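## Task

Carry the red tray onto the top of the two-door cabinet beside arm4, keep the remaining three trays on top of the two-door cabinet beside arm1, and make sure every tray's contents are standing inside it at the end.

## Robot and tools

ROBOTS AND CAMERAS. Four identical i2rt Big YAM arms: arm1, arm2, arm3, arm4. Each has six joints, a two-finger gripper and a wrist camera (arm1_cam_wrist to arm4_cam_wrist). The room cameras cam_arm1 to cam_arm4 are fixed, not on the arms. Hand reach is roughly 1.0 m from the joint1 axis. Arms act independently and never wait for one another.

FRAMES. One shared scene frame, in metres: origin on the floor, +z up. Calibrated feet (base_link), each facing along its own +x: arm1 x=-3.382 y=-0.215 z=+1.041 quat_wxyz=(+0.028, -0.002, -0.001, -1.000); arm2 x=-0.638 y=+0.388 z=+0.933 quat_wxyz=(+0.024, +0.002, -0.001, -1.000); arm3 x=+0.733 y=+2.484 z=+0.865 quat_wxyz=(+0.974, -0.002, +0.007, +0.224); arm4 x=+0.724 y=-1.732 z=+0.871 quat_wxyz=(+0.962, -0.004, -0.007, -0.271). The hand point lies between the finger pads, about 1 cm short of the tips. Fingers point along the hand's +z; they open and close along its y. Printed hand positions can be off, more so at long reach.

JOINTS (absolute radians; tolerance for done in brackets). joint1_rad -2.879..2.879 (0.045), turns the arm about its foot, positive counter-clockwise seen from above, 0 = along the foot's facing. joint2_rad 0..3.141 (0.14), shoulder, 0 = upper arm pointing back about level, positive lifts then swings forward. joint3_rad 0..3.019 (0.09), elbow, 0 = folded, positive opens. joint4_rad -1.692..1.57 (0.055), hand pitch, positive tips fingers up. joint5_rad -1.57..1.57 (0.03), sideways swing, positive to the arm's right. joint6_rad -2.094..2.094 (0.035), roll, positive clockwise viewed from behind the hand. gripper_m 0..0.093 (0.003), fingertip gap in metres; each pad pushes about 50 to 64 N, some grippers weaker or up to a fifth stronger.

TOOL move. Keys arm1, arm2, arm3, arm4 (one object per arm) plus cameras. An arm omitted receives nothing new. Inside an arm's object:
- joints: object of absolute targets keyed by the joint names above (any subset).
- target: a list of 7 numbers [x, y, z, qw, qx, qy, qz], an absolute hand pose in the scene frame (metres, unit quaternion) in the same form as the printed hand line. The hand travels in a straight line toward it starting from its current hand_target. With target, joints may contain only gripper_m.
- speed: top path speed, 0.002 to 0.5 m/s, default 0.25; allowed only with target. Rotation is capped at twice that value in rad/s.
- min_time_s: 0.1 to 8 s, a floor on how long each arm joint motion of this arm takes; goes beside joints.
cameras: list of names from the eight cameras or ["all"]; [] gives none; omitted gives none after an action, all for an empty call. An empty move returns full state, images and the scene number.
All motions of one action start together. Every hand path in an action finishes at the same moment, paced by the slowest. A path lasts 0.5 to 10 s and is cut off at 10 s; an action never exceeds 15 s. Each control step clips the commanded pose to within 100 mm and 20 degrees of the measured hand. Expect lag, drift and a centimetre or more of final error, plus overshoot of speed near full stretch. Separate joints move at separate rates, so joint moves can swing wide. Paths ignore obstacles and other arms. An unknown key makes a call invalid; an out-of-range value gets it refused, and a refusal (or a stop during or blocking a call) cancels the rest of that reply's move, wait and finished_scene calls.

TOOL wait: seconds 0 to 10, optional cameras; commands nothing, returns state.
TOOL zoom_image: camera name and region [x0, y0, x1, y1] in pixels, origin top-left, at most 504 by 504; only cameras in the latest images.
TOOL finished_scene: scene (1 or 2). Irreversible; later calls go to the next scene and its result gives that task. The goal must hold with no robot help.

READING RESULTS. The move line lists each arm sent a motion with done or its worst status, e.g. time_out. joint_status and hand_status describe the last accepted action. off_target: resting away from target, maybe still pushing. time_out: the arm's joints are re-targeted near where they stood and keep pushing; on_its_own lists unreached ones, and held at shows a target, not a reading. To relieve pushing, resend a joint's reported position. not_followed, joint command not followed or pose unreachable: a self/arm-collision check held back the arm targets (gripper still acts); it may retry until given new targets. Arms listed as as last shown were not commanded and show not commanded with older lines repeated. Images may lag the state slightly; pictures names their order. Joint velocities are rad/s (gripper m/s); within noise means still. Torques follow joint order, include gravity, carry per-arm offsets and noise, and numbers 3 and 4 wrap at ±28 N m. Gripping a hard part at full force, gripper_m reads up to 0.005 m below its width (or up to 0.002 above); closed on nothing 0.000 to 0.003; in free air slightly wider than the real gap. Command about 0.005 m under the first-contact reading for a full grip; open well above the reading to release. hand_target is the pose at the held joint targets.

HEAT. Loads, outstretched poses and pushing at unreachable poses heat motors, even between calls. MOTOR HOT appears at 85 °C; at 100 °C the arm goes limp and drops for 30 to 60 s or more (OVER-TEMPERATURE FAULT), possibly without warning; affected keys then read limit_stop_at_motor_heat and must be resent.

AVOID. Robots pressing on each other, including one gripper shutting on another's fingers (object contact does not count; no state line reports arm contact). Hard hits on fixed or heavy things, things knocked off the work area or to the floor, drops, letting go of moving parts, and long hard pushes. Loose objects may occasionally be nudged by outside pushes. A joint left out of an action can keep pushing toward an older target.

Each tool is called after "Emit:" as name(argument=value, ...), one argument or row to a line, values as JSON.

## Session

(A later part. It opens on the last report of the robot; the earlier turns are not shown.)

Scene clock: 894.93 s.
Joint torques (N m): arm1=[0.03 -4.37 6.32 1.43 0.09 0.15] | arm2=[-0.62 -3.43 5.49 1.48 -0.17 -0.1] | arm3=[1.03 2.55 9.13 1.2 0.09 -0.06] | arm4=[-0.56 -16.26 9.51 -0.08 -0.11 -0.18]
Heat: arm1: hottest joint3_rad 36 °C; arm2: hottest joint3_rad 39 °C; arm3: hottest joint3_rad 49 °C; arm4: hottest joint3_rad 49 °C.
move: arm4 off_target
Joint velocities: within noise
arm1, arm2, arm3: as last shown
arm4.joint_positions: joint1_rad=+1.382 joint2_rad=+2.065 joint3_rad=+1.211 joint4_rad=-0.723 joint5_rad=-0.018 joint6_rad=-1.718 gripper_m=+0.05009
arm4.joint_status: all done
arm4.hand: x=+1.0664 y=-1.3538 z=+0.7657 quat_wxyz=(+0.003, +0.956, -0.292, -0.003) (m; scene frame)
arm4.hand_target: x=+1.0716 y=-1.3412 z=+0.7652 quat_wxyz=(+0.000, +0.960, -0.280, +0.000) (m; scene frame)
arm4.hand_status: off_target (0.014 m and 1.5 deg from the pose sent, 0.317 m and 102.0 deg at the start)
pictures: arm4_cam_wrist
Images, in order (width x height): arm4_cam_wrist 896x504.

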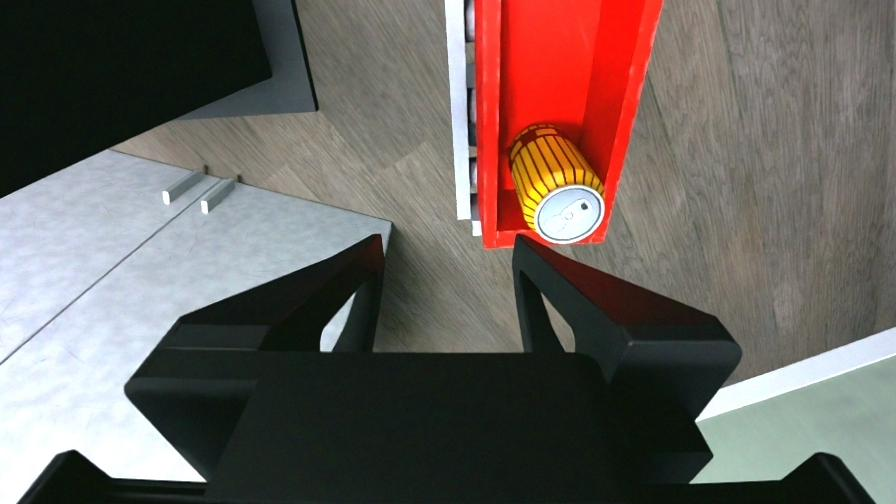

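Emit:
zoom_image(
  camera="arm4_cam_wrist",
  region=[430, 130, 640, 260],
)

Emit:
zoom_image(
  camera="arm4_cam_wrist",
  region=[430, 0, 690, 150],
)

Scaled by 2.400 from the camera's 896x504 image, which has a finer 1280x720 frame.

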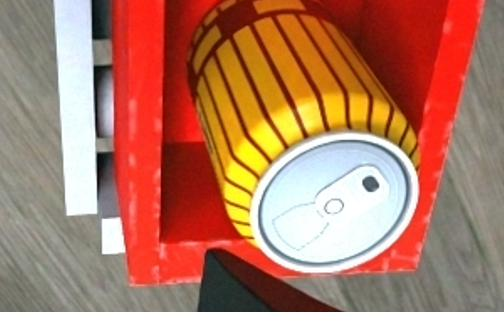

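Scaled by 1.938 from the camera's 896x504 image, which has a finer 1280x720 frame.

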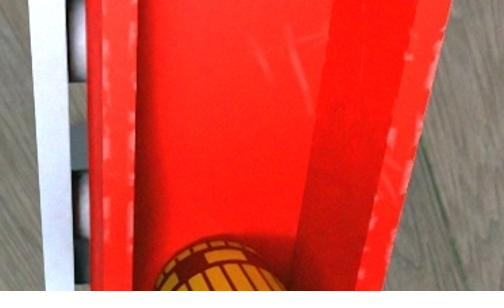

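Emit:
move(
  arm4={"target": [1.0985, -1.3255, 0.665, 0.0, 0.9659, -0.2588, 0.0], "speed": 0.15},
  cameras=["arm4_cam_wrist"],
)

Scene clock: 930.57 s.
Joint torques (N m): arm1=[0.03 -4.31 6.27 1.46 0.09 0.16] | arm2=[-0.21 -3.31 5.46 1.26 -0.19 -0.11] | arm3=[1.03 2.55 9.16 1.18 0.09 -0.05] | arm4=[-2.02 -18.43 8.14 0.62 -0.11 -0.26]
Heat: arm1: hottest joint3_rad 36 °C; arm2: hottest joint3_rad 38 °C; arm3: hottest joint3_rad 49 °C; arm4: hottest joint3_rad 45 °C.
move: arm4 off_target
Joint velocities: within noise
arm1, arm2, arm3: as last shown
arm4.joint_positions: joint1_rad=+1.382 joint2_rad=+2.319 joint3_rad=+1.346 joint4_rad=-0.618 joint5_rad=-0.017 joint6_rad=-1.776 gripper_m=+0.05009
arm4.joint_status: not commanded
arm4.hand: x=+1.0868 y=-1.3340 z=+0.6682 quat_wxyz=(+0.009, +0.964, -0.264, -0.006) (m; scene frame)
arm4.hand_target: x=+1.0982 y=-1.3258 z=+0.6654 quat_wxyz=(+0.000, +0.966, -0.259, +0.000) (m; scene frame)
arm4.hand_status: off_target (0.015 m and 1.4 deg from the pose sent, 0.109 m and 4.0 deg at the start)
pictures: arm4_cam_wrist
Images, in order (width x height): arm4_cam_wrist 896x504.

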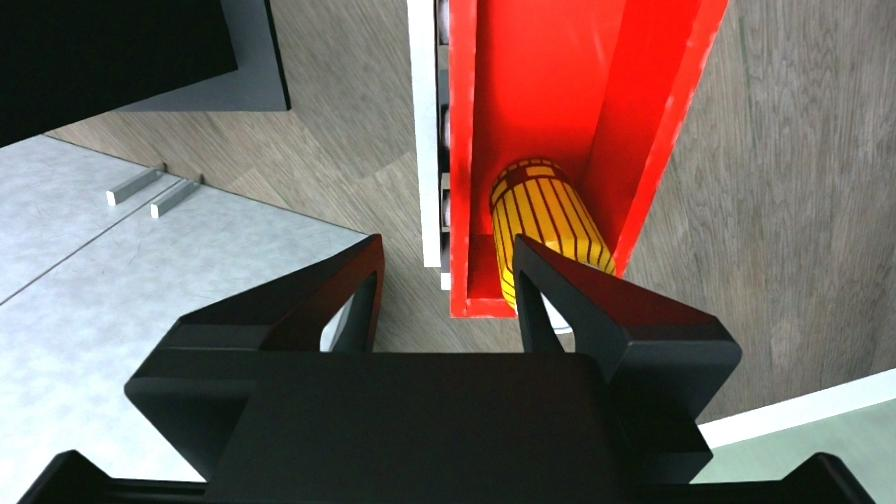

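Emit:
zoom_image(
  camera="arm4_cam_wrist",
  region=[400, 0, 560, 160],
)

Emit:
zoom_image(
  camera="arm4_cam_wrist",
  region=[400, 180, 640, 340],
)

Scaled by 3.150 from the camera's 896x504 image, which has a finer 1280x720 frame.

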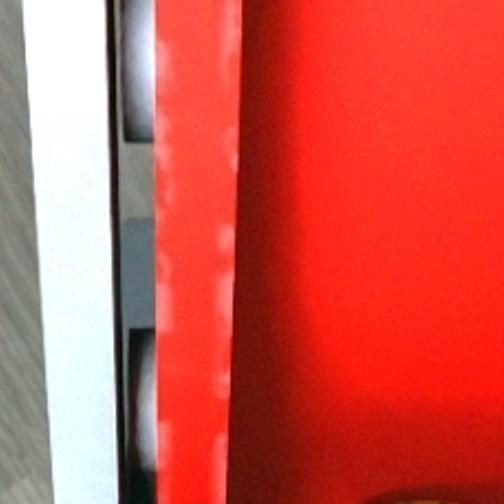

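Scaled by 2.100 from the camera's 896x504 image, which has a finer 1280x720 frame.

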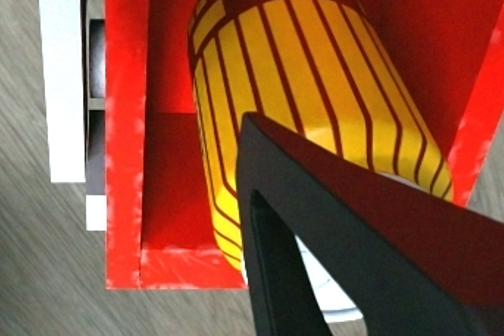

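Emit:
move(
  arm4={"target": [1.0935, -1.3170, 0.557, -0.0078, 0.9659, -0.2588, 0.0057], "speed": 0.1},
  cameras=["arm4_cam_wrist"],
)

Scene clock: 957.30 s.
Joint torques (N m): arm1=[-0.21 -4.54 6.32 1.46 0.1 0.15] | arm2=[-0.5 -3.37 5.45 1.36 -0.19 -0.11] | arm3=[1.03 2.49 9.14 1.18 0.1 -0.06] | arm4=[0.03 -18.96 6.74 0.95 -0.1 -0.01]
Heat: arm1: hottest joint3_rad 36 °C; arm2: hottest joint3_rad 38 °C; arm3: hottest joint3_rad 49 °C; arm4: hottest joint3_rad 44 °C.
move: arm4 off_target
Joint velocities: within noise
arm1, arm2, arm3: as last shown
arm4.joint_positions: joint1_rad=+1.388 joint2_rad=+2.557 joint3_rad=+1.449 joint4_rad=-0.459 joint5_rad=-0.015 joint6_rad=-1.776 gripper_m=+0.05009
arm4.joint_status: not commanded
arm4.hand: x=+1.0906 y=-1.3278 z=+0.5629 quat_wxyz=(-0.001, +0.965, -0.261, +0.001) (m; scene frame)
arm4.hand_target: x=+1.0932 y=-1.3173 z=+0.5573 quat_wxyz=(-0.008, +0.966, -0.259, +0.006) (m; scene frame)
arm4.hand_status: off_target (0.013 m and 1.0 deg from the pose sent, 0.113 m and 2.4 deg at the start)
pictures: arm4_cam_wrist
Images, in order (width x height): arm4_cam_wrist 896x504.

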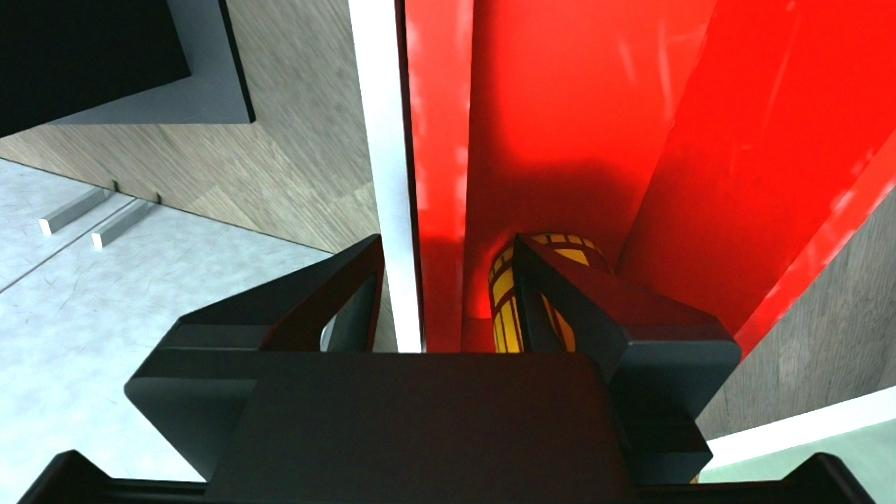

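Emit:
move(
  arm4={"joints": {"gripper_m": 0.003}},
  cameras=["arm4_cam_wrist"],
)

Scene clock: 966.87 s.
Joint torques (N m): arm1=[-0.15 -4.54 6.24 1.48 0.1 0.17] | arm2=[-0.5 -3.31 5.41 1.43 -0.17 -0.1] | arm3=[1.2 2.43 9.2 1.16 0.08 -0.05] | arm4=[0.32 -18.67 6.78 1.17 -0.16 0.01]
Heat: arm1: hottest joint3_rad 36 °C; arm2: hottest joint3_rad 38 °C; arm3: hottest joint3_rad 49 °C; arm4: hottest joint3_rad 44 °C.
move: arm4 off_target
Joint velocities: within noise
arm1.joint_positions: joint1_rad=-1.211 joint2_rad=+1.195 joint3_rad=+2.277 joint4_rad=-1.493 joint5_rad=-0.002 joint6_rad=-0.011 gripper_m=+0.04488
arm1.joint_status: not commanded
arm1.hand: x=-3.5215 y=+0.1095 z=+1.7867 quat_wxyz=(+0.299, -0.703, +0.453, +0.459) (m; scene frame)
arm1.hand_target: x=-3.5233 y=+0.1055 z=+1.7925 quat_wxyz=(+0.298, -0.700, +0.452, +0.466) (m; scene frame)
arm1.hand_status: not commanded
arm2: as last shown
arm3.joint_positions: joint1_rad=-0.423 joint2_rad=+0.637 joint3_rad=+1.333 joint4_rad=-1.526 joint5_rad=+0.222 joint6_rad=+0.654 gripper_m=+0.09396
arm3.joint_status: not commanded
arm3.hand: x=+0.9557 y=+2.4547 z=+1.3375 quat_wxyz=(-0.369, -0.322, -0.872, -0.018) (m; scene frame)
arm3.hand_target: x=+0.9552 y=+2.4547 z=+1.3503 quat_wxyz=(-0.382, -0.321, -0.866, -0.024) (m; scene frame)
arm3.hand_status: not commanded
arm4.joint_positions: joint1_rad=+1.388 joint2_rad=+2.557 joint3_rad=+1.449 joint4_rad=-0.462 joint5_rad=-0.013 joint6_rad=-1.776 gripper_m=+0.01232
arm4.joint_status: gripper_m off_target (ended at +0.01234, target +0.00300)
arm4.hand: x=+1.0902 y=-1.3286 z=+0.5629 quat_wxyz=(+0.001, +0.965, -0.261, +0.001) (m; scene frame)
arm4.hand_target: x=+1.0933 y=-1.3173 z=+0.5573 quat_wxyz=(-0.008, +0.966, -0.259, +0.006) (m; scene frame)
arm4.hand_status: not commanded
pictures: arm4_cam_wrist
Images, in order (width x height): arm4_cam_wrist 896x504.

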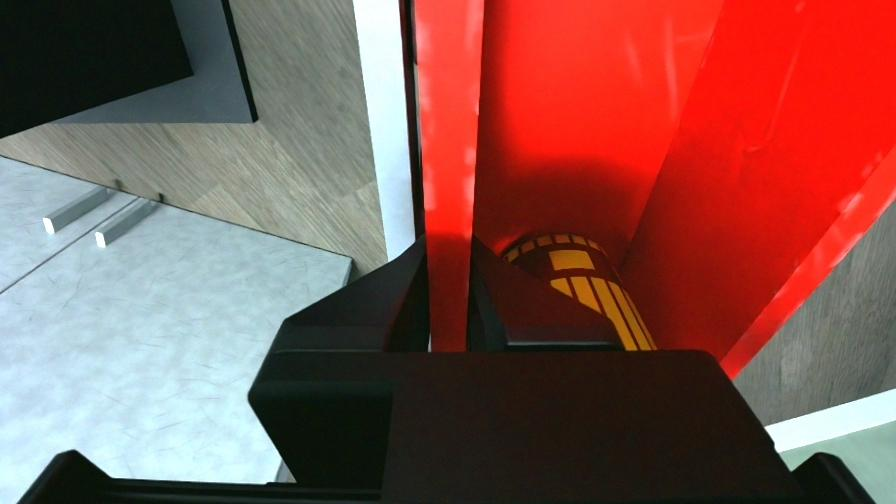

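Emit:
move(
  arm4={"target": [1.1045, -1.3045, 0.62, -0.0338, 0.9655, -0.2587, 0.0091], "speed": 0.12},
  cameras=["arm4_cam_wrist"],
)

Scene clock: 991.63 s.
Joint torques (N m): arm1=[-0.15 -4.48 6.26 1.51 0.11 0.16] | arm2=[-0.44 -3.31 5.46 1.33 -0.18 -0.1] | arm3=[1.2 2.49 9.14 1.2 0.08 -0.07] | arm4=[-1.38 -24.88 5.53 0.39 -0.25 -0.03]
Heat: arm1: hottest joint3_rad 36 °C; arm2: hottest joint3_rad 38 °C; arm3: hottest joint3_rad 49 °C; arm4: hottest joint3_rad 43 °C.
move: arm4 off_target
Joint velocities: within noise
arm1, arm2, arm3: as last shown
arm4.joint_positions: joint1_rad=+1.388 joint2_rad=+2.498 joint3_rad=+1.412 joint4_rad=-0.481 joint5_rad=-0.029 joint6_rad=-1.776 gripper_m=+0.01232
arm4.joint_status: not commanded
arm4.hand: x=+1.0872 y=-1.3271 z=+0.5876 quat_wxyz=(-0.004, +0.965, -0.260, -0.005) (m; scene frame)
arm4.hand_target: x=+1.1039 y=-1.3052 z=+0.6195 quat_wxyz=(-0.034, +0.965, -0.259, +0.009) (m; scene frame)
arm4.hand_status: off_target (0.043 m and 3.8 deg from the pose sent, 0.063 m and 4.1 deg at the start)
pictures: arm4_cam_wrist
Images, in order (width x height): arm4_cam_wrist 896x504.

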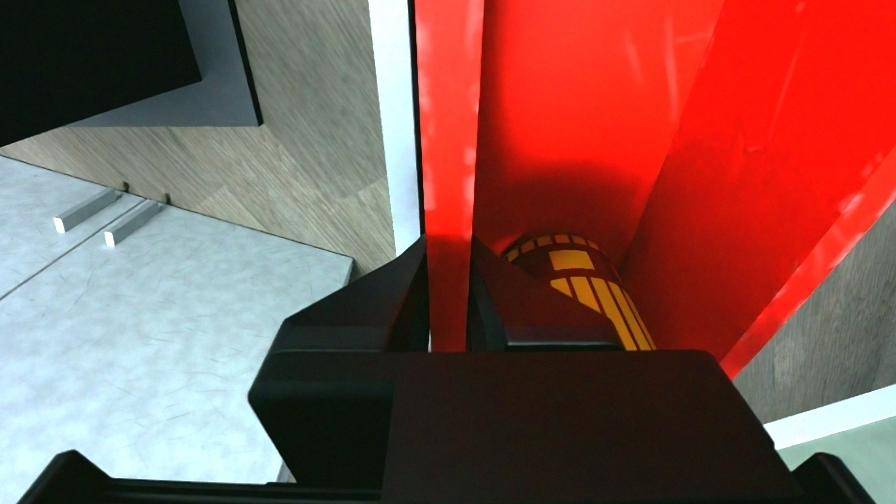

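Emit:
move(
  arm4={"target": [1.1045, -1.3045, 0.94, -0.0338, 0.9655, -0.2587, 0.0091], "speed": 0.16},
  cameras=["arm4_cam_wrist"],
)

Scene clock: 999.57 s.
Joint torques (N m): arm1=[-0.09 -4.48 6.24 1.54 0.08 0.15] | arm2=[-0.73 -3.55 5.49 1.39 -0.18 -0.12] | arm3=[1.08 2.43 9.2 1.21 0.07 -0.06] | arm4=[-1.26 -21.25 14.43 0.32 -0.21 -0.15]
Heat: arm1: hottest joint3_rad 36 °C; arm2: hottest joint3_rad 38 °C; arm3: hottest joint3_rad 49 °C; arm4: hottest joint3_rad 43 °C.
move: arm4 off_target
Joint velocities: within noise
arm1, arm2, arm3: as last shown
arm4.joint_positions: joint1_rad=+1.388 joint2_rad=+1.924 joint3_rad=+1.391 joint4_rad=-1.088 joint5_rad=-0.029 joint6_rad=-1.776 gripper_m=+0.01232
arm4.joint_status: not commanded
arm4.hand: x=+1.0762 y=-1.3321 z=+0.8904 quat_wxyz=(+0.020, +0.965, -0.261, -0.018) (m; scene frame)
arm4.hand_target: x=+1.1019 y=-1.3075 z=+0.9411 quat_wxyz=(-0.034, +0.965, -0.259, +0.010) (m; scene frame)
arm4.hand_status: off_target (0.063 m and 6.9 deg from the pose sent, 0.353 m and 3.8 deg at the start)
pictures: arm4_cam_wrist
Images, in order (width x height): arm4_cam_wrist 896x504.

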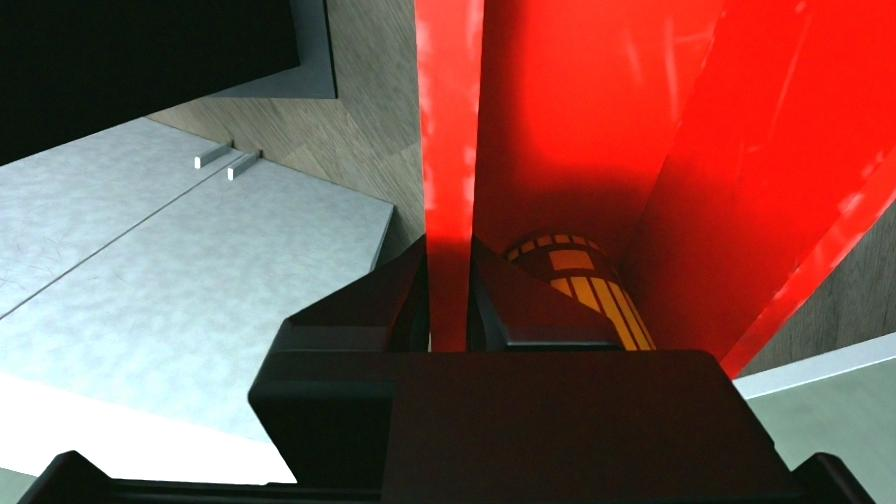

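Emit:
zoom_image(
  camera="arm4_cam_wrist",
  region=[0, 80, 440, 500],
)

Scaled by 1.145 from the camera's 896x504 image, which has a finer 1280x720 frame.

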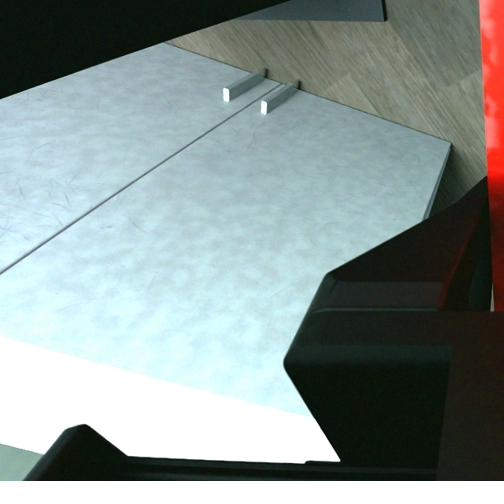

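Emit:
move(
  arm4={"joints": {"joint1_rad": -0.324, "joint6_rad": -1.504}, "min_time_s": 7.0},
  cameras=["arm4_cam_wrist", "cam_arm4"],
)

Scene clock: 1057.70 s.
Joint torques (N m): arm1=[-0.15 -4.37 6.3 1.47 0.09 0.15] | arm2=[-0.38 -3.31 5.41 1.33 -0.18 -0.11] | arm3=[1.14 2.43 9.14 1.2 0.09 -0.05] | arm4=[-1.26 -21.36 14.58 0.29 -0.15 0.06]
Heat: arm1: hottest joint3_rad 36 °C; arm2: hottest joint3_rad 38 °C; arm3: hottest joint3_rad 50 °C; arm4: hottest joint3_rad 51 °C.
move: arm4 done
Joint velocities: within noise
arm1, arm3: as last shown
arm2.joint_positions: joint1_rad=+0.611 joint2_rad=+1.205 joint3_rad=+2.399 joint4_rad=-1.487 joint5_rad=+0.003 joint6_rad=+0.016 gripper_m=+0.04496
arm2.joint_status: not commanded
arm2.hand: x=-0.9002 y=+0.1898 z=+1.7242 quat_wxyz=(-0.198, -0.762, -0.252, +0.562) (m; scene frame)
arm2.hand_target: x=-0.8985 y=+0.1951 z=+1.7230 quat_wxyz=(-0.191, -0.764, -0.255, +0.562) (m; scene frame)
arm2.hand_status: not commanded
arm4.joint_positions: joint1_rad=-0.325 joint2_rad=+1.924 joint3_rad=+1.391 joint4_rad=-1.088 joint5_rad=-0.031 joint6_rad=-1.517 gripper_m=+0.01232
arm4.joint_status: all done
arm4.hand: x=+1.0688 y=-2.1373 z=+0.9000 quat_wxyz=(-0.008, +0.315, -0.949, -0.022) (m; scene frame)
arm4.hand_target: x=+1.0913 y=-2.1635 z=+0.9513 quat_wxyz=(-0.030, +0.310, -0.950, +0.034) (m; scene frame)
arm4.hand_status: not commanded
pictures: arm4_cam_wrist, cam_arm4
Images, in order (width x height): arm4_cam_wrist 896x504, cam_arm4 896x504.

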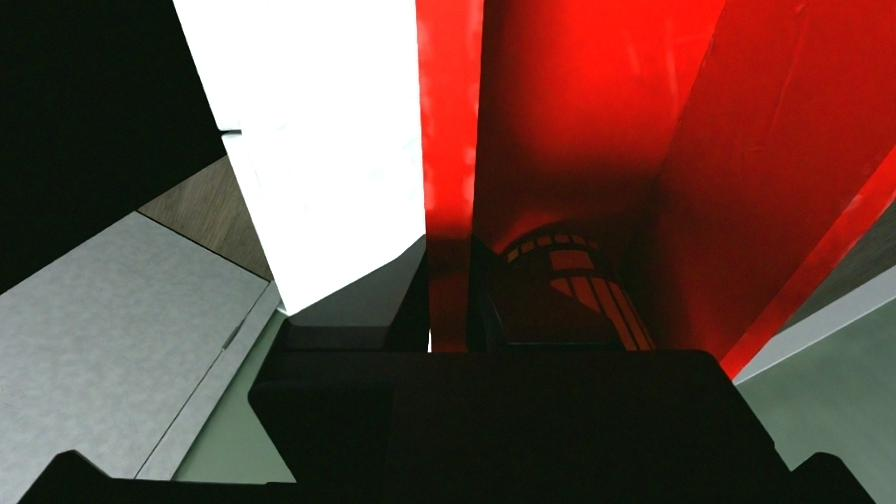

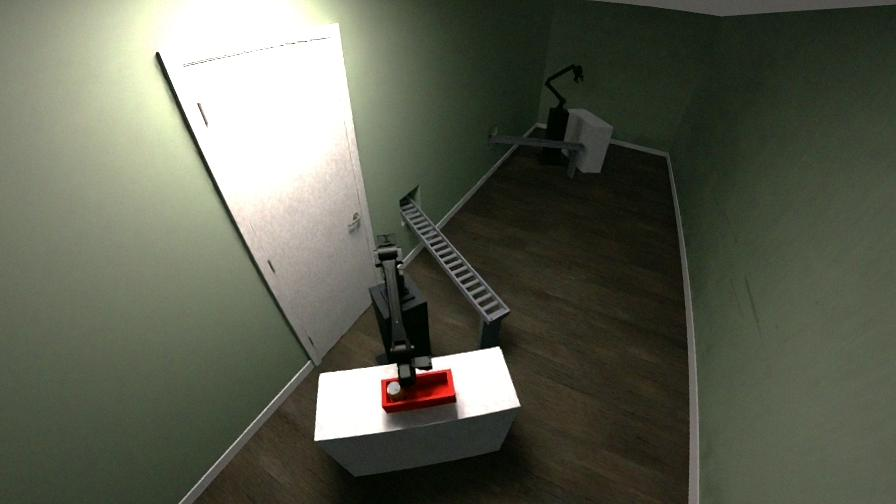

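Emit:
zoom_image(
  camera="cam_arm4",
  region=[300, 330, 530, 480],
)

Emit:
zoom_image(
  camera="cam_arm4",
  region=[370, 350, 470, 420],
)

Scaled by 2.191 from the camera's 896x504 image, which has a finer 1280x720 frame.

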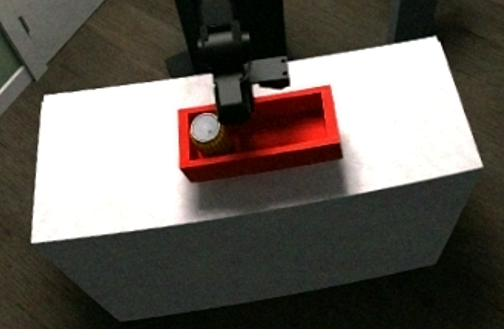

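Scaled by 5.040 from the camera's 896x504 image, which has a finer 1280x720 frame.

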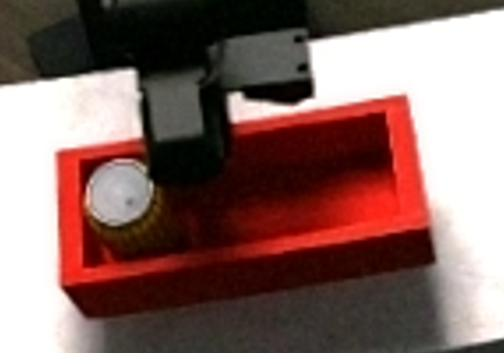

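Emit:
move(
  arm4={"target": [1.0545, -2.1160, 0.915, -0.0261, 0.3146, -0.9486, 0.0309], "speed": 0.1},
  cameras=["arm4_cam_wrist", "cam_arm4"],
)

Scene clock: 1106.70 s.
Joint torques (N m): arm1=[-0.09 -4.42 6.31 1.5 0.11 0.16] | arm2=[-0.15 -3.25 5.46 1.36 -0.19 -0.11] | arm3=[1.08 2.61 9.16 1.17 0.09 -0.04] | arm4=[0.5 -19.49 9.57 1.16 -0.01 0.03]
Heat: arm1: hottest joint3_rad 36 °C; arm2: hottest joint3_rad 38 °C; arm3: hottest joint3_rad 50 °C; arm4: hottest joint3_rad 55 °C.
move: arm4 off_target
Joint velocities: within noise
arm1, arm2, arm3: as last shown
arm4.joint_positions: joint1_rad=-0.325 joint2_rad=+1.839 joint3_rad=+1.206 joint4_rad=-0.969 joint5_rad=-0.030 joint6_rad=-1.517 gripper_m=+0.01232
arm4.joint_status: not commanded
arm4.hand: x=+1.0400 y=-2.1031 z=+0.8827 quat_wxyz=(-0.012, +0.315, -0.949, -0.012) (m; scene frame)
arm4.hand_target: x=+1.0538 y=-2.1152 z=+0.9151 quat_wxyz=(-0.026, +0.314, -0.948, +0.031) (m; scene frame)
arm4.hand_status: off_target (0.038 m and 5.2 deg from the pose sent, 0.030 m and 6.4 deg at the start)
pictures: arm4_cam_wrist, cam_arm4
Images, in order (width x height): arm4_cam_wrist 896x504, cam_arm4 896x504.

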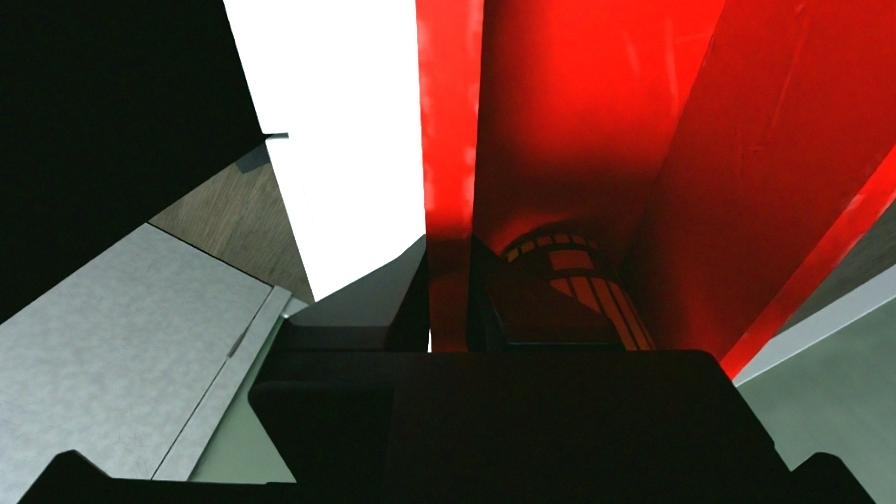

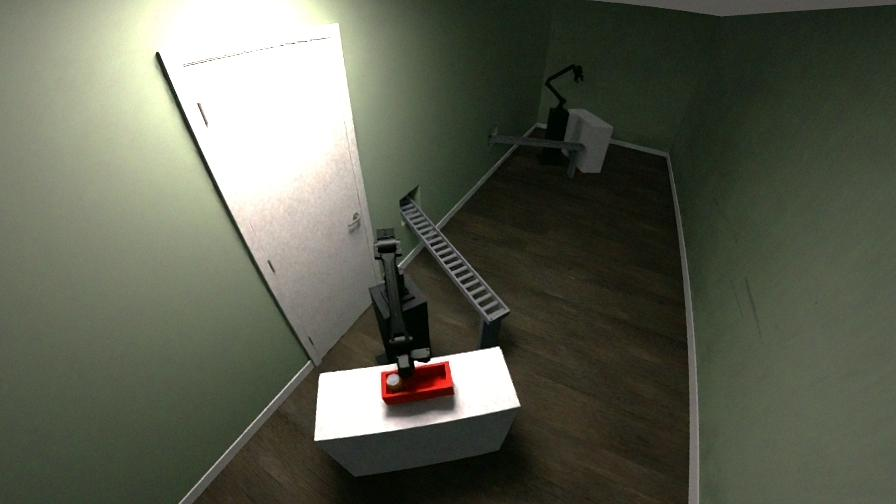

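Emit:
move(
  arm4={"target": [1.0500, -2.1105, 0.872, -0.0261, 0.3146, -0.9486, 0.0309], "speed": 0.06},
  cameras=["cam_arm4"],
)

Scene clock: 1111.87 s.
Joint torques (N m): arm1=[-0.03 -4.25 6.28 1.46 0.1 0.16] | arm2=[-0.44 -3.49 5.49 1.35 -0.19 -0.1] | arm3=[1.2 2.55 9.1 1.21 0.09 -0.04] | arm4=[-0.79 -17.03 8.77 1.28 -0.05 0.01]
Heat: arm1: hottest joint3_rad 36 °C; arm2: hottest joint3_rad 38 °C; arm3: hottest joint3_rad 50 °C; arm4: hottest joint3_rad 54 °C.
move: arm4 off_target
Joint velocities: within noise
arm1, arm2, arm3: as last shown
arm4.joint_positions: joint1_rad=-0.325 joint2_rad=+1.856 joint3_rad=+1.145 joint4_rad=-0.859 joint5_rad=-0.030 joint6_rad=-1.517 gripper_m=+0.01232
arm4.joint_status: not commanded
arm4.hand: x=+1.0371 y=-2.0996 z=+0.8561 quat_wxyz=(-0.017, +0.316, -0.949, +0.002) (m; scene frame)
arm4.hand_target: x=+1.0497 y=-2.1102 z=+0.8723 quat_wxyz=(-0.026, +0.314, -0.948, +0.031) (m; scene frame)
arm4.hand_status: off_target (0.023 m and 3.5 deg from the pose sent, 0.016 m and 5.3 deg at the start)
pictures: cam_arm4
Images, in order (width x height): cam_arm4 896x504.

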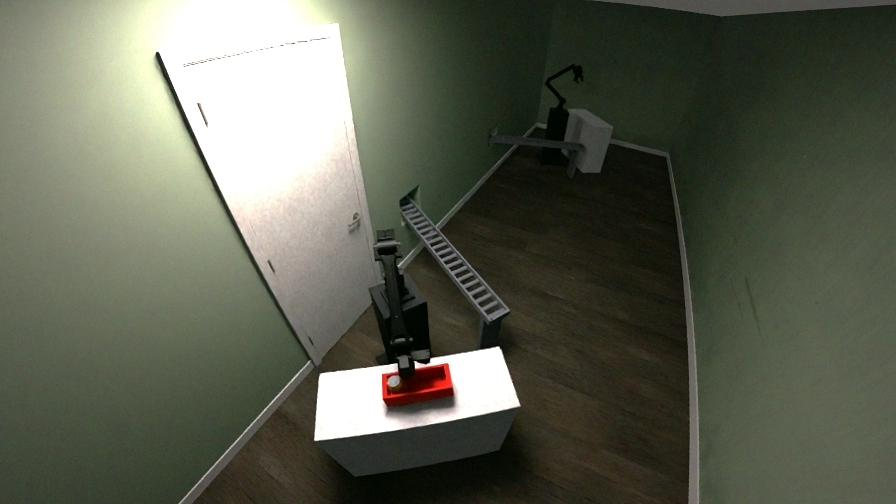

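Emit:
move(
  arm4={"target": [1.0495, -2.1100, 0.857, -0.0261, 0.3146, -0.9486, 0.0309], "speed": 0.05},
  cameras=["arm4_cam_wrist"],
)

Scene clock: 1117.57 s.
Joint torques (N m): arm1=[0.03 -4.31 6.3 1.47 0.1 0.16] | arm2=[-0.44 -3.25 5.42 1.37 -0.2 -0.11] | arm3=[1.26 2.61 9.18 1.18 0.09 -0.05] | arm4=[-0.62 -17.38 8.73 1.32 -0.05 -0.01]
Heat: arm1: hottest joint3_rad 36 °C; arm2: hottest joint3_rad 38 °C; arm3: hottest joint3_rad 50 °C; arm4: hottest joint3_rad 54 °C.
move: arm4 off_target
Joint velocities: within noise
arm1, arm2, arm3: as last shown
arm4.joint_positions: joint1_rad=-0.325 joint2_rad=+1.880 joint3_rad=+1.131 joint4_rad=-0.821 joint5_rad=-0.030 joint6_rad=-1.517 gripper_m=+0.01232
arm4.joint_status: not commanded
arm4.hand: x=+1.0364 y=-2.0988 z=+0.8414 quat_wxyz=(-0.017, +0.316, -0.949, +0.002) (m; scene frame)
arm4.hand_target: x=+1.0492 y=-2.1097 z=+0.8574 quat_wxyz=(-0.026, +0.314, -0.948, +0.031) (m; scene frame)
arm4.hand_status: off_target (0.023 m and 3.4 deg from the pose sent, 0.016 m and 3.5 deg at the start)
pictures: arm4_cam_wrist
Images, in order (width x height): arm4_cam_wrist 896x504.

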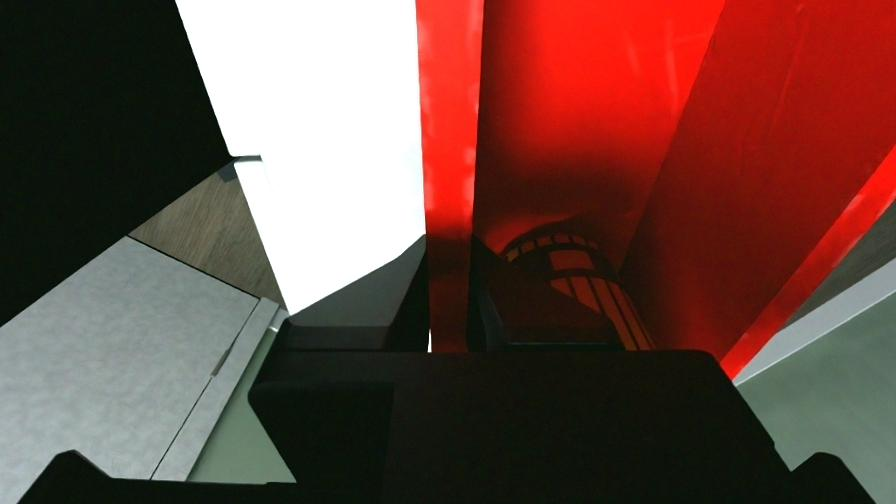

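Emit:
move(
  arm4={"target": [1.0495, -2.1100, 0.845, -0.0261, 0.3146, -0.9486, 0.0309], "speed": 0.05},
  cameras=["cam_arm4"],
)

Scene clock: 1122.27 s.
Joint torques (N m): arm1=[-0.15 -4.54 6.32 1.47 0.1 0.16] | arm2=[-0.44 -3.49 5.44 1.4 -0.19 -0.11] | arm3=[1.03 2.55 9.09 1.16 0.1 -0.05] | arm4=[0.38 -15.38 7.98 1.58 -0.24 0.04]
Heat: arm1: hottest joint3_rad 36 °C; arm2: hottest joint3_rad 38 °C; arm3: hottest joint3_rad 50 °C; arm4: hottest joint3_rad 53 °C.
move: arm4 off_target
Joint velocities: within noise
arm1, arm2, arm3: as last shown
arm4.joint_positions: joint1_rad=-0.325 joint2_rad=+1.884 joint3_rad=+1.131 joint4_rad=-0.798 joint5_rad=-0.024 joint6_rad=-1.515 gripper_m=+0.01232
arm4.joint_status: not commanded
arm4.hand: x=+1.0390 y=-2.1034 z=+0.8398 quat_wxyz=(-0.018, +0.315, -0.949, +0.012) (m; scene frame)
arm4.hand_target: x=+1.0495 y=-2.1099 z=+0.8454 quat_wxyz=(-0.026, +0.314, -0.948, +0.031) (m; scene frame)
arm4.hand_status: off_target (0.013 m and 2.3 deg from the pose sent, 0.018 m and 3.4 deg at the start)
pictures: cam_arm4
Images, in order (width x height): cam_arm4 896x504.

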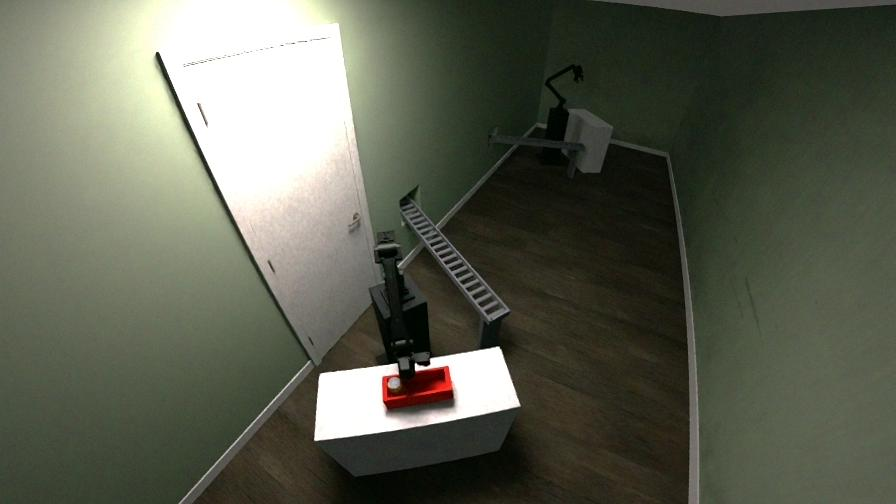

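Emit:
move(
  arm4={"target": [1.0480, -2.1075, 0.8365, -0.0198, 0.3148, -0.9490, 0.0119], "speed": 0.04},
  cameras=["arm4_cam_wrist", "cam_arm4"],
)

Scene clock: 1128.70 s.
Joint torques (N m): arm1=[-0.03 -4.25 6.28 1.46 0.09 0.16] | arm2=[-0.62 -3.6 5.42 1.43 -0.19 -0.1] | arm3=[1.2 2.49 9.1 1.21 0.1 -0.06] | arm4=[-0.67 -14.56 9.4 0.47 -0.4 0]
Heat: arm1: hottest joint3_rad 36 °C; arm2: hottest joint3_rad 38 °C; arm3: hottest joint3_rad 50 °C; arm4: hottest joint3_rad 53 °C.
move: arm4 off_target
Joint velocities: within noise
arm1.joint_positions: joint1_rad=-1.211 joint2_rad=+1.195 joint3_rad=+2.277 joint4_rad=-1.493 joint5_rad=-0.002 joint6_rad=-0.011 gripper_m=+0.04488
arm1.joint_status: not commanded
arm1.hand: x=-3.5215 y=+0.1095 z=+1.7867 quat_wxyz=(+0.299, -0.703, +0.453, +0.459) (m; scene frame)
arm1.hand_target: x=-3.5233 y=+0.1055 z=+1.7925 quat_wxyz=(+0.298, -0.700, +0.452, +0.466) (m; scene frame)
arm1.hand_status: not commanded
arm2: as last shown
arm3.joint_positions: joint1_rad=-0.423 joint2_rad=+0.637 joint3_rad=+1.333 joint4_rad=-1.526 joint5_rad=+0.222 joint6_rad=+0.654 gripper_m=+0.09396
arm3.joint_status: not commanded
arm3.hand: x=+0.9557 y=+2.4547 z=+1.3375 quat_wxyz=(-0.369, -0.322, -0.872, -0.018) (m; scene frame)
arm3.hand_target: x=+0.9552 y=+2.4547 z=+1.3503 quat_wxyz=(-0.382, -0.321, -0.866, -0.024) (m; scene frame)
arm3.hand_status: not commanded
arm4.joint_positions: joint1_rad=-0.322 joint2_rad=+1.897 joint3_rad=+1.131 joint4_rad=-0.798 joint5_rad=-0.022 joint6_rad=-1.515 gripper_m=+0.01232
arm4.joint_status: not commanded
arm4.hand: x=+1.0384 y=-2.1009 z=+0.8334 quat_wxyz=(-0.015, +0.316, -0.948, +0.006) (m; scene frame)
arm4.hand_target: x=+1.0479 y=-2.1074 z=+0.8367 quat_wxyz=(-0.020, +0.315, -0.949, +0.012) (m; scene frame)
arm4.hand_status: off_target (0.012 m and 0.9 deg from the pose sent, 0.011 m and 0.2 deg at the start)
pictures: arm4_cam_wrist, cam_arm4
Images, in order (width x height): arm4_cam_wrist 896x504, cam_arm4 896x504.

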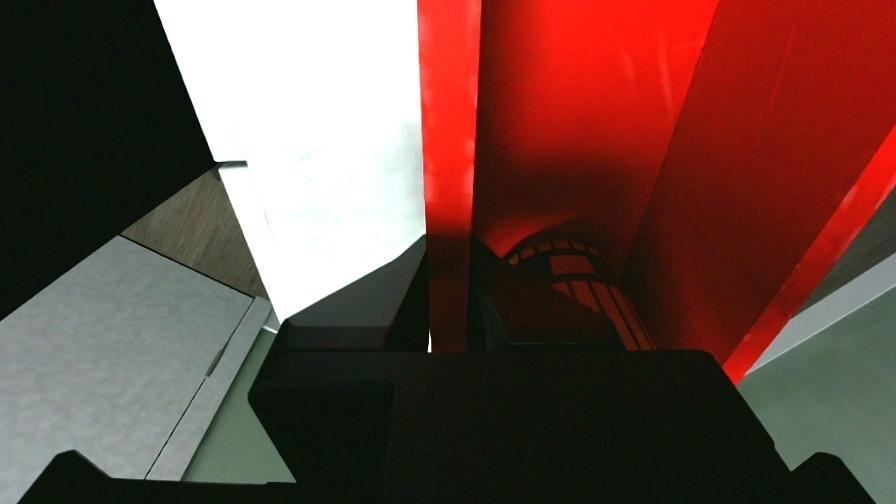

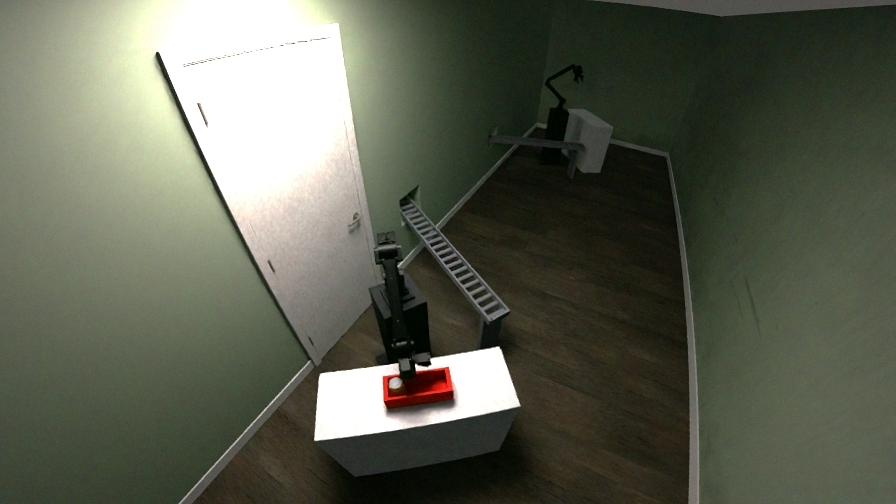

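Emit:
move(
  arm4={"target": [1.0480, -2.1075, 0.8330, -0.0032, 0.3148, -0.9492, 0.0095], "speed": 0.04},
  cameras=["arm4_cam_wrist", "cam_arm4"],
)

Emit:
zoom_image(
  camera="cam_arm4",
  region=[300, 330, 530, 480],
)

Scene clock: 1137.30 s.
Joint torques (N m): arm1=[0.15 -4.48 6.31 1.51 0.11 0.17] | arm2=[-0.44 -3.02 5.46 1.36 -0.2 -0.12] | arm3=[1.14 2.43 9.13 1.2 0.07 -0.05] | arm4=[-0.56 -14.74 10.22 0.06 -0.32 0.15]
Heat: arm1: hottest joint3_rad 36 °C; arm2: hottest joint3_rad 37 °C; arm3: hottest joint3_rad 50 °C; arm4: hottest joint3_rad 52 °C.
move: arm4 off_target
Joint velocities: within noise
arm1, arm2, arm3: as last shown
arm4.joint_positions: joint1_rad=-0.314 joint2_rad=+1.909 joint3_rad=+1.131 joint4_rad=-0.809 joint5_rad=+0.005 joint6_rad=-1.515 gripper_m=+0.01232
arm4.joint_status: not commanded
arm4.hand: x=+1.0346 y=-2.0979 z=+0.8278 quat_wxyz=(+0.002, +0.320, -0.947, +0.001) (m; scene frame)
arm4.hand_target: x=+1.0478 y=-2.1072 z=+0.8334 quat_wxyz=(-0.003, +0.315, -0.949, +0.010) (m; scene frame)
arm4.hand_status: off_target (0.017 m and 1.3 deg from the pose sent, 0.012 m and 1.4 deg at the start)
pictures: arm4_cam_wrist, cam_arm4
Images, in order (width x height): arm4_cam_wrist 896x504, cam_arm4 896x504.

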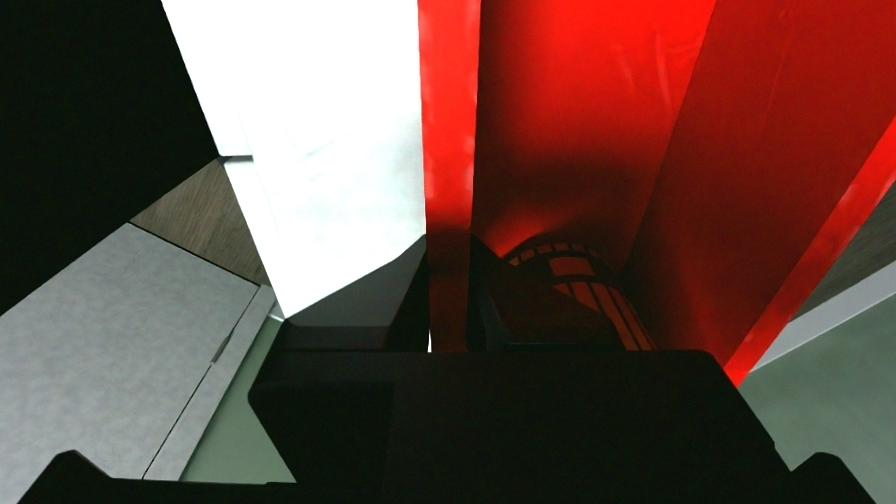

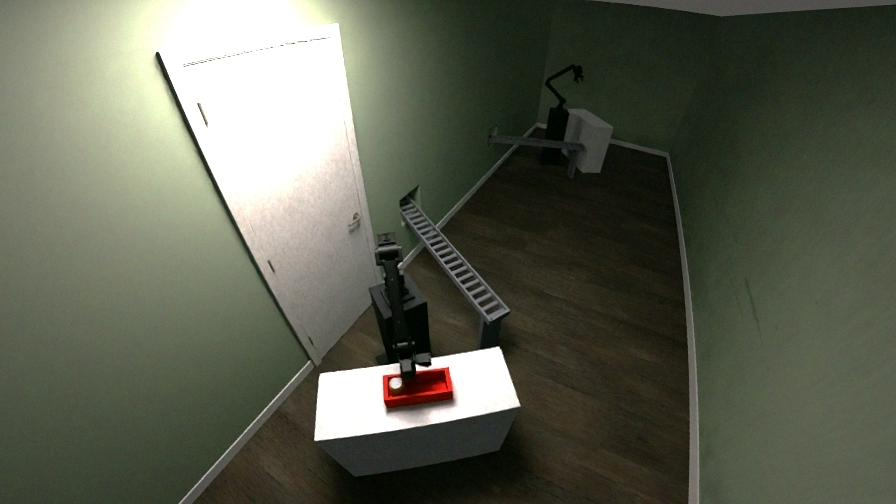

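Scaled by 2.191 from the camera's 896x504 image, which has a finer 1280x720 frame.

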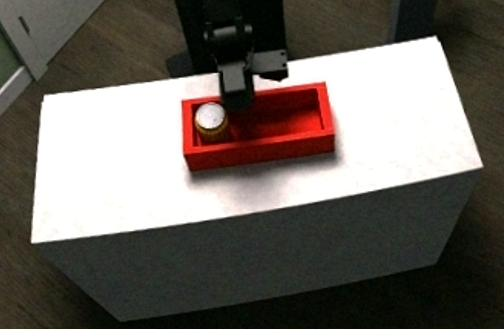

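Emit:
zoom_image(
  camera="arm4_cam_wrist",
  region=[390, 0, 510, 120],
)

Emit:
zoom_image(
  camera="arm4_cam_wrist",
  region=[390, 180, 510, 360],
)

Emit:
zoom_image(
  camera="cam_arm4",
  region=[370, 350, 470, 420],
)

Scaled by 4.200 from the camera's 896x504 image, which has a finer 1280x720 frame.

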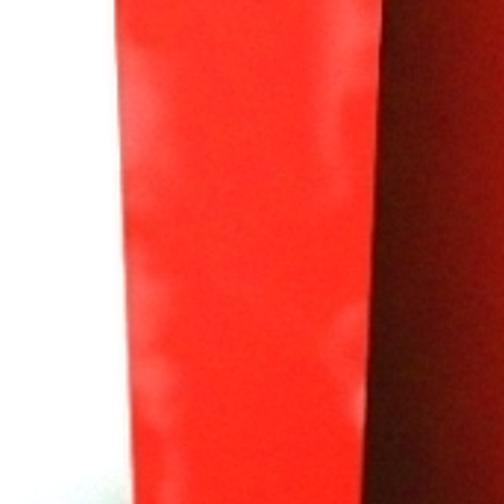

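Scaled by 2.800 from the camera's 896x504 image, which has a finer 1280x720 frame.

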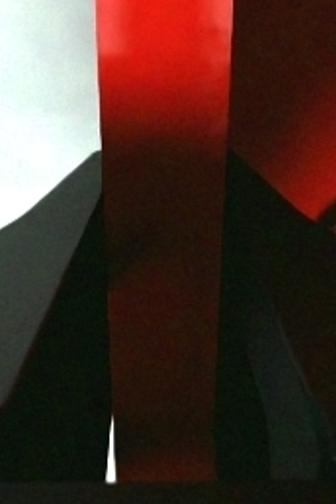

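Scaled by 5.040 from the camera's 896x504 image, which has a finer 1280x720 frame.

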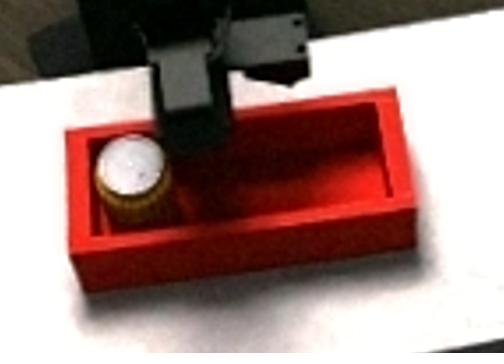

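Emit:
move(
  arm4={"target": [1.0480, -2.1075, 0.8250, -0.0032, 0.3148, -0.9492, 0.0095], "speed": 0.04},
  cameras=["arm4_cam_wrist", "cam_arm4"],
)

Emit:
zoom_image(
  camera="cam_arm4",
  region=[370, 350, 470, 420],
)

Emit:
zoom_image(
  camera="arm4_cam_wrist",
  region=[390, 0, 510, 120],
)

Scene clock: 1189.30 s.
Joint torques (N m): arm1=[-0.03 -4.31 6.3 1.52 0.09 0.16] | arm2=[-0.38 -3.43 5.5 1.39 -0.19 -0.11] | arm3=[1.2 2.67 9.1 1.17 0.09 -0.05] | arm4=[0.26 -14.1 9.91 0.85 -0.38 0.13]
Heat: arm1: hottest joint3_rad 37 °C; arm2: hottest joint3_rad 37 °C; arm3: hottest joint3_rad 50 °C; arm4: hottest joint3_rad 51 °C.
move: arm4 off_target
Joint velocities: within noise
arm1, arm2, arm3: as last shown
arm4.joint_positions: joint1_rad=-0.314 joint2_rad=+1.910 joint3_rad=+1.131 joint4_rad=-0.809 joint5_rad=+0.005 joint6_rad=-1.515 gripper_m=+0.01232
arm4.joint_status: not commanded
arm4.hand: x=+1.0345 y=-2.0978 z=+0.8277 quat_wxyz=(+0.002, +0.320, -0.947, +0.001) (m; scene frame)
arm4.hand_target: x=+1.0477 y=-2.1072 z=+0.8255 quat_wxyz=(-0.003, +0.315, -0.949, +0.010) (m; scene frame)
arm4.hand_status: off_target (0.017 m and 1.4 deg from the pose sent, 0.017 m and 1.4 deg at the start)
pictures: arm4_cam_wrist, cam_arm4
Images, in order (width x height): arm4_cam_wrist 896x504, cam_arm4 896x504.

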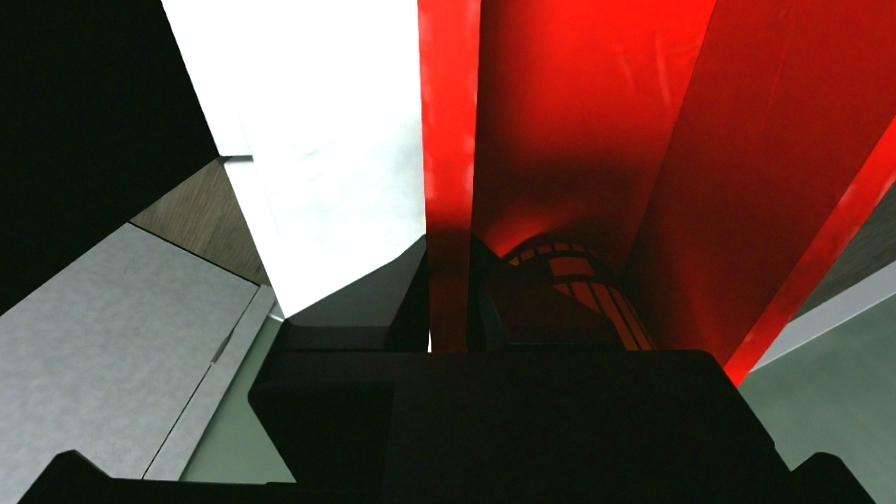

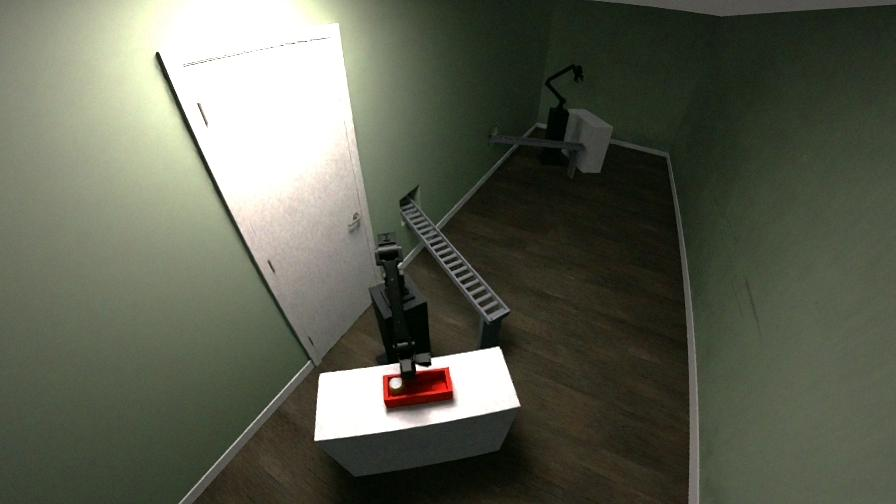

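Scaled by 5.040 from the camera's 896x504 image, which has a finer 1280x720 frame.

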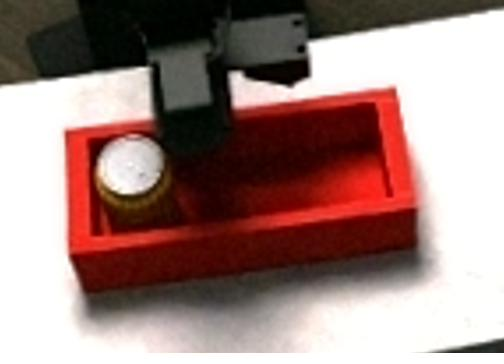

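Scaled by 4.200 from the camera's 896x504 image, which has a finer 1280x720 frame.

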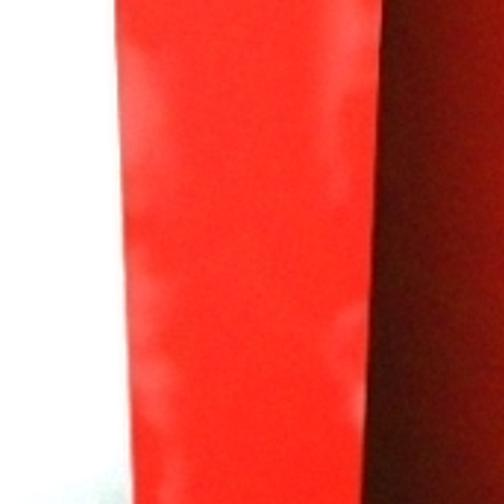

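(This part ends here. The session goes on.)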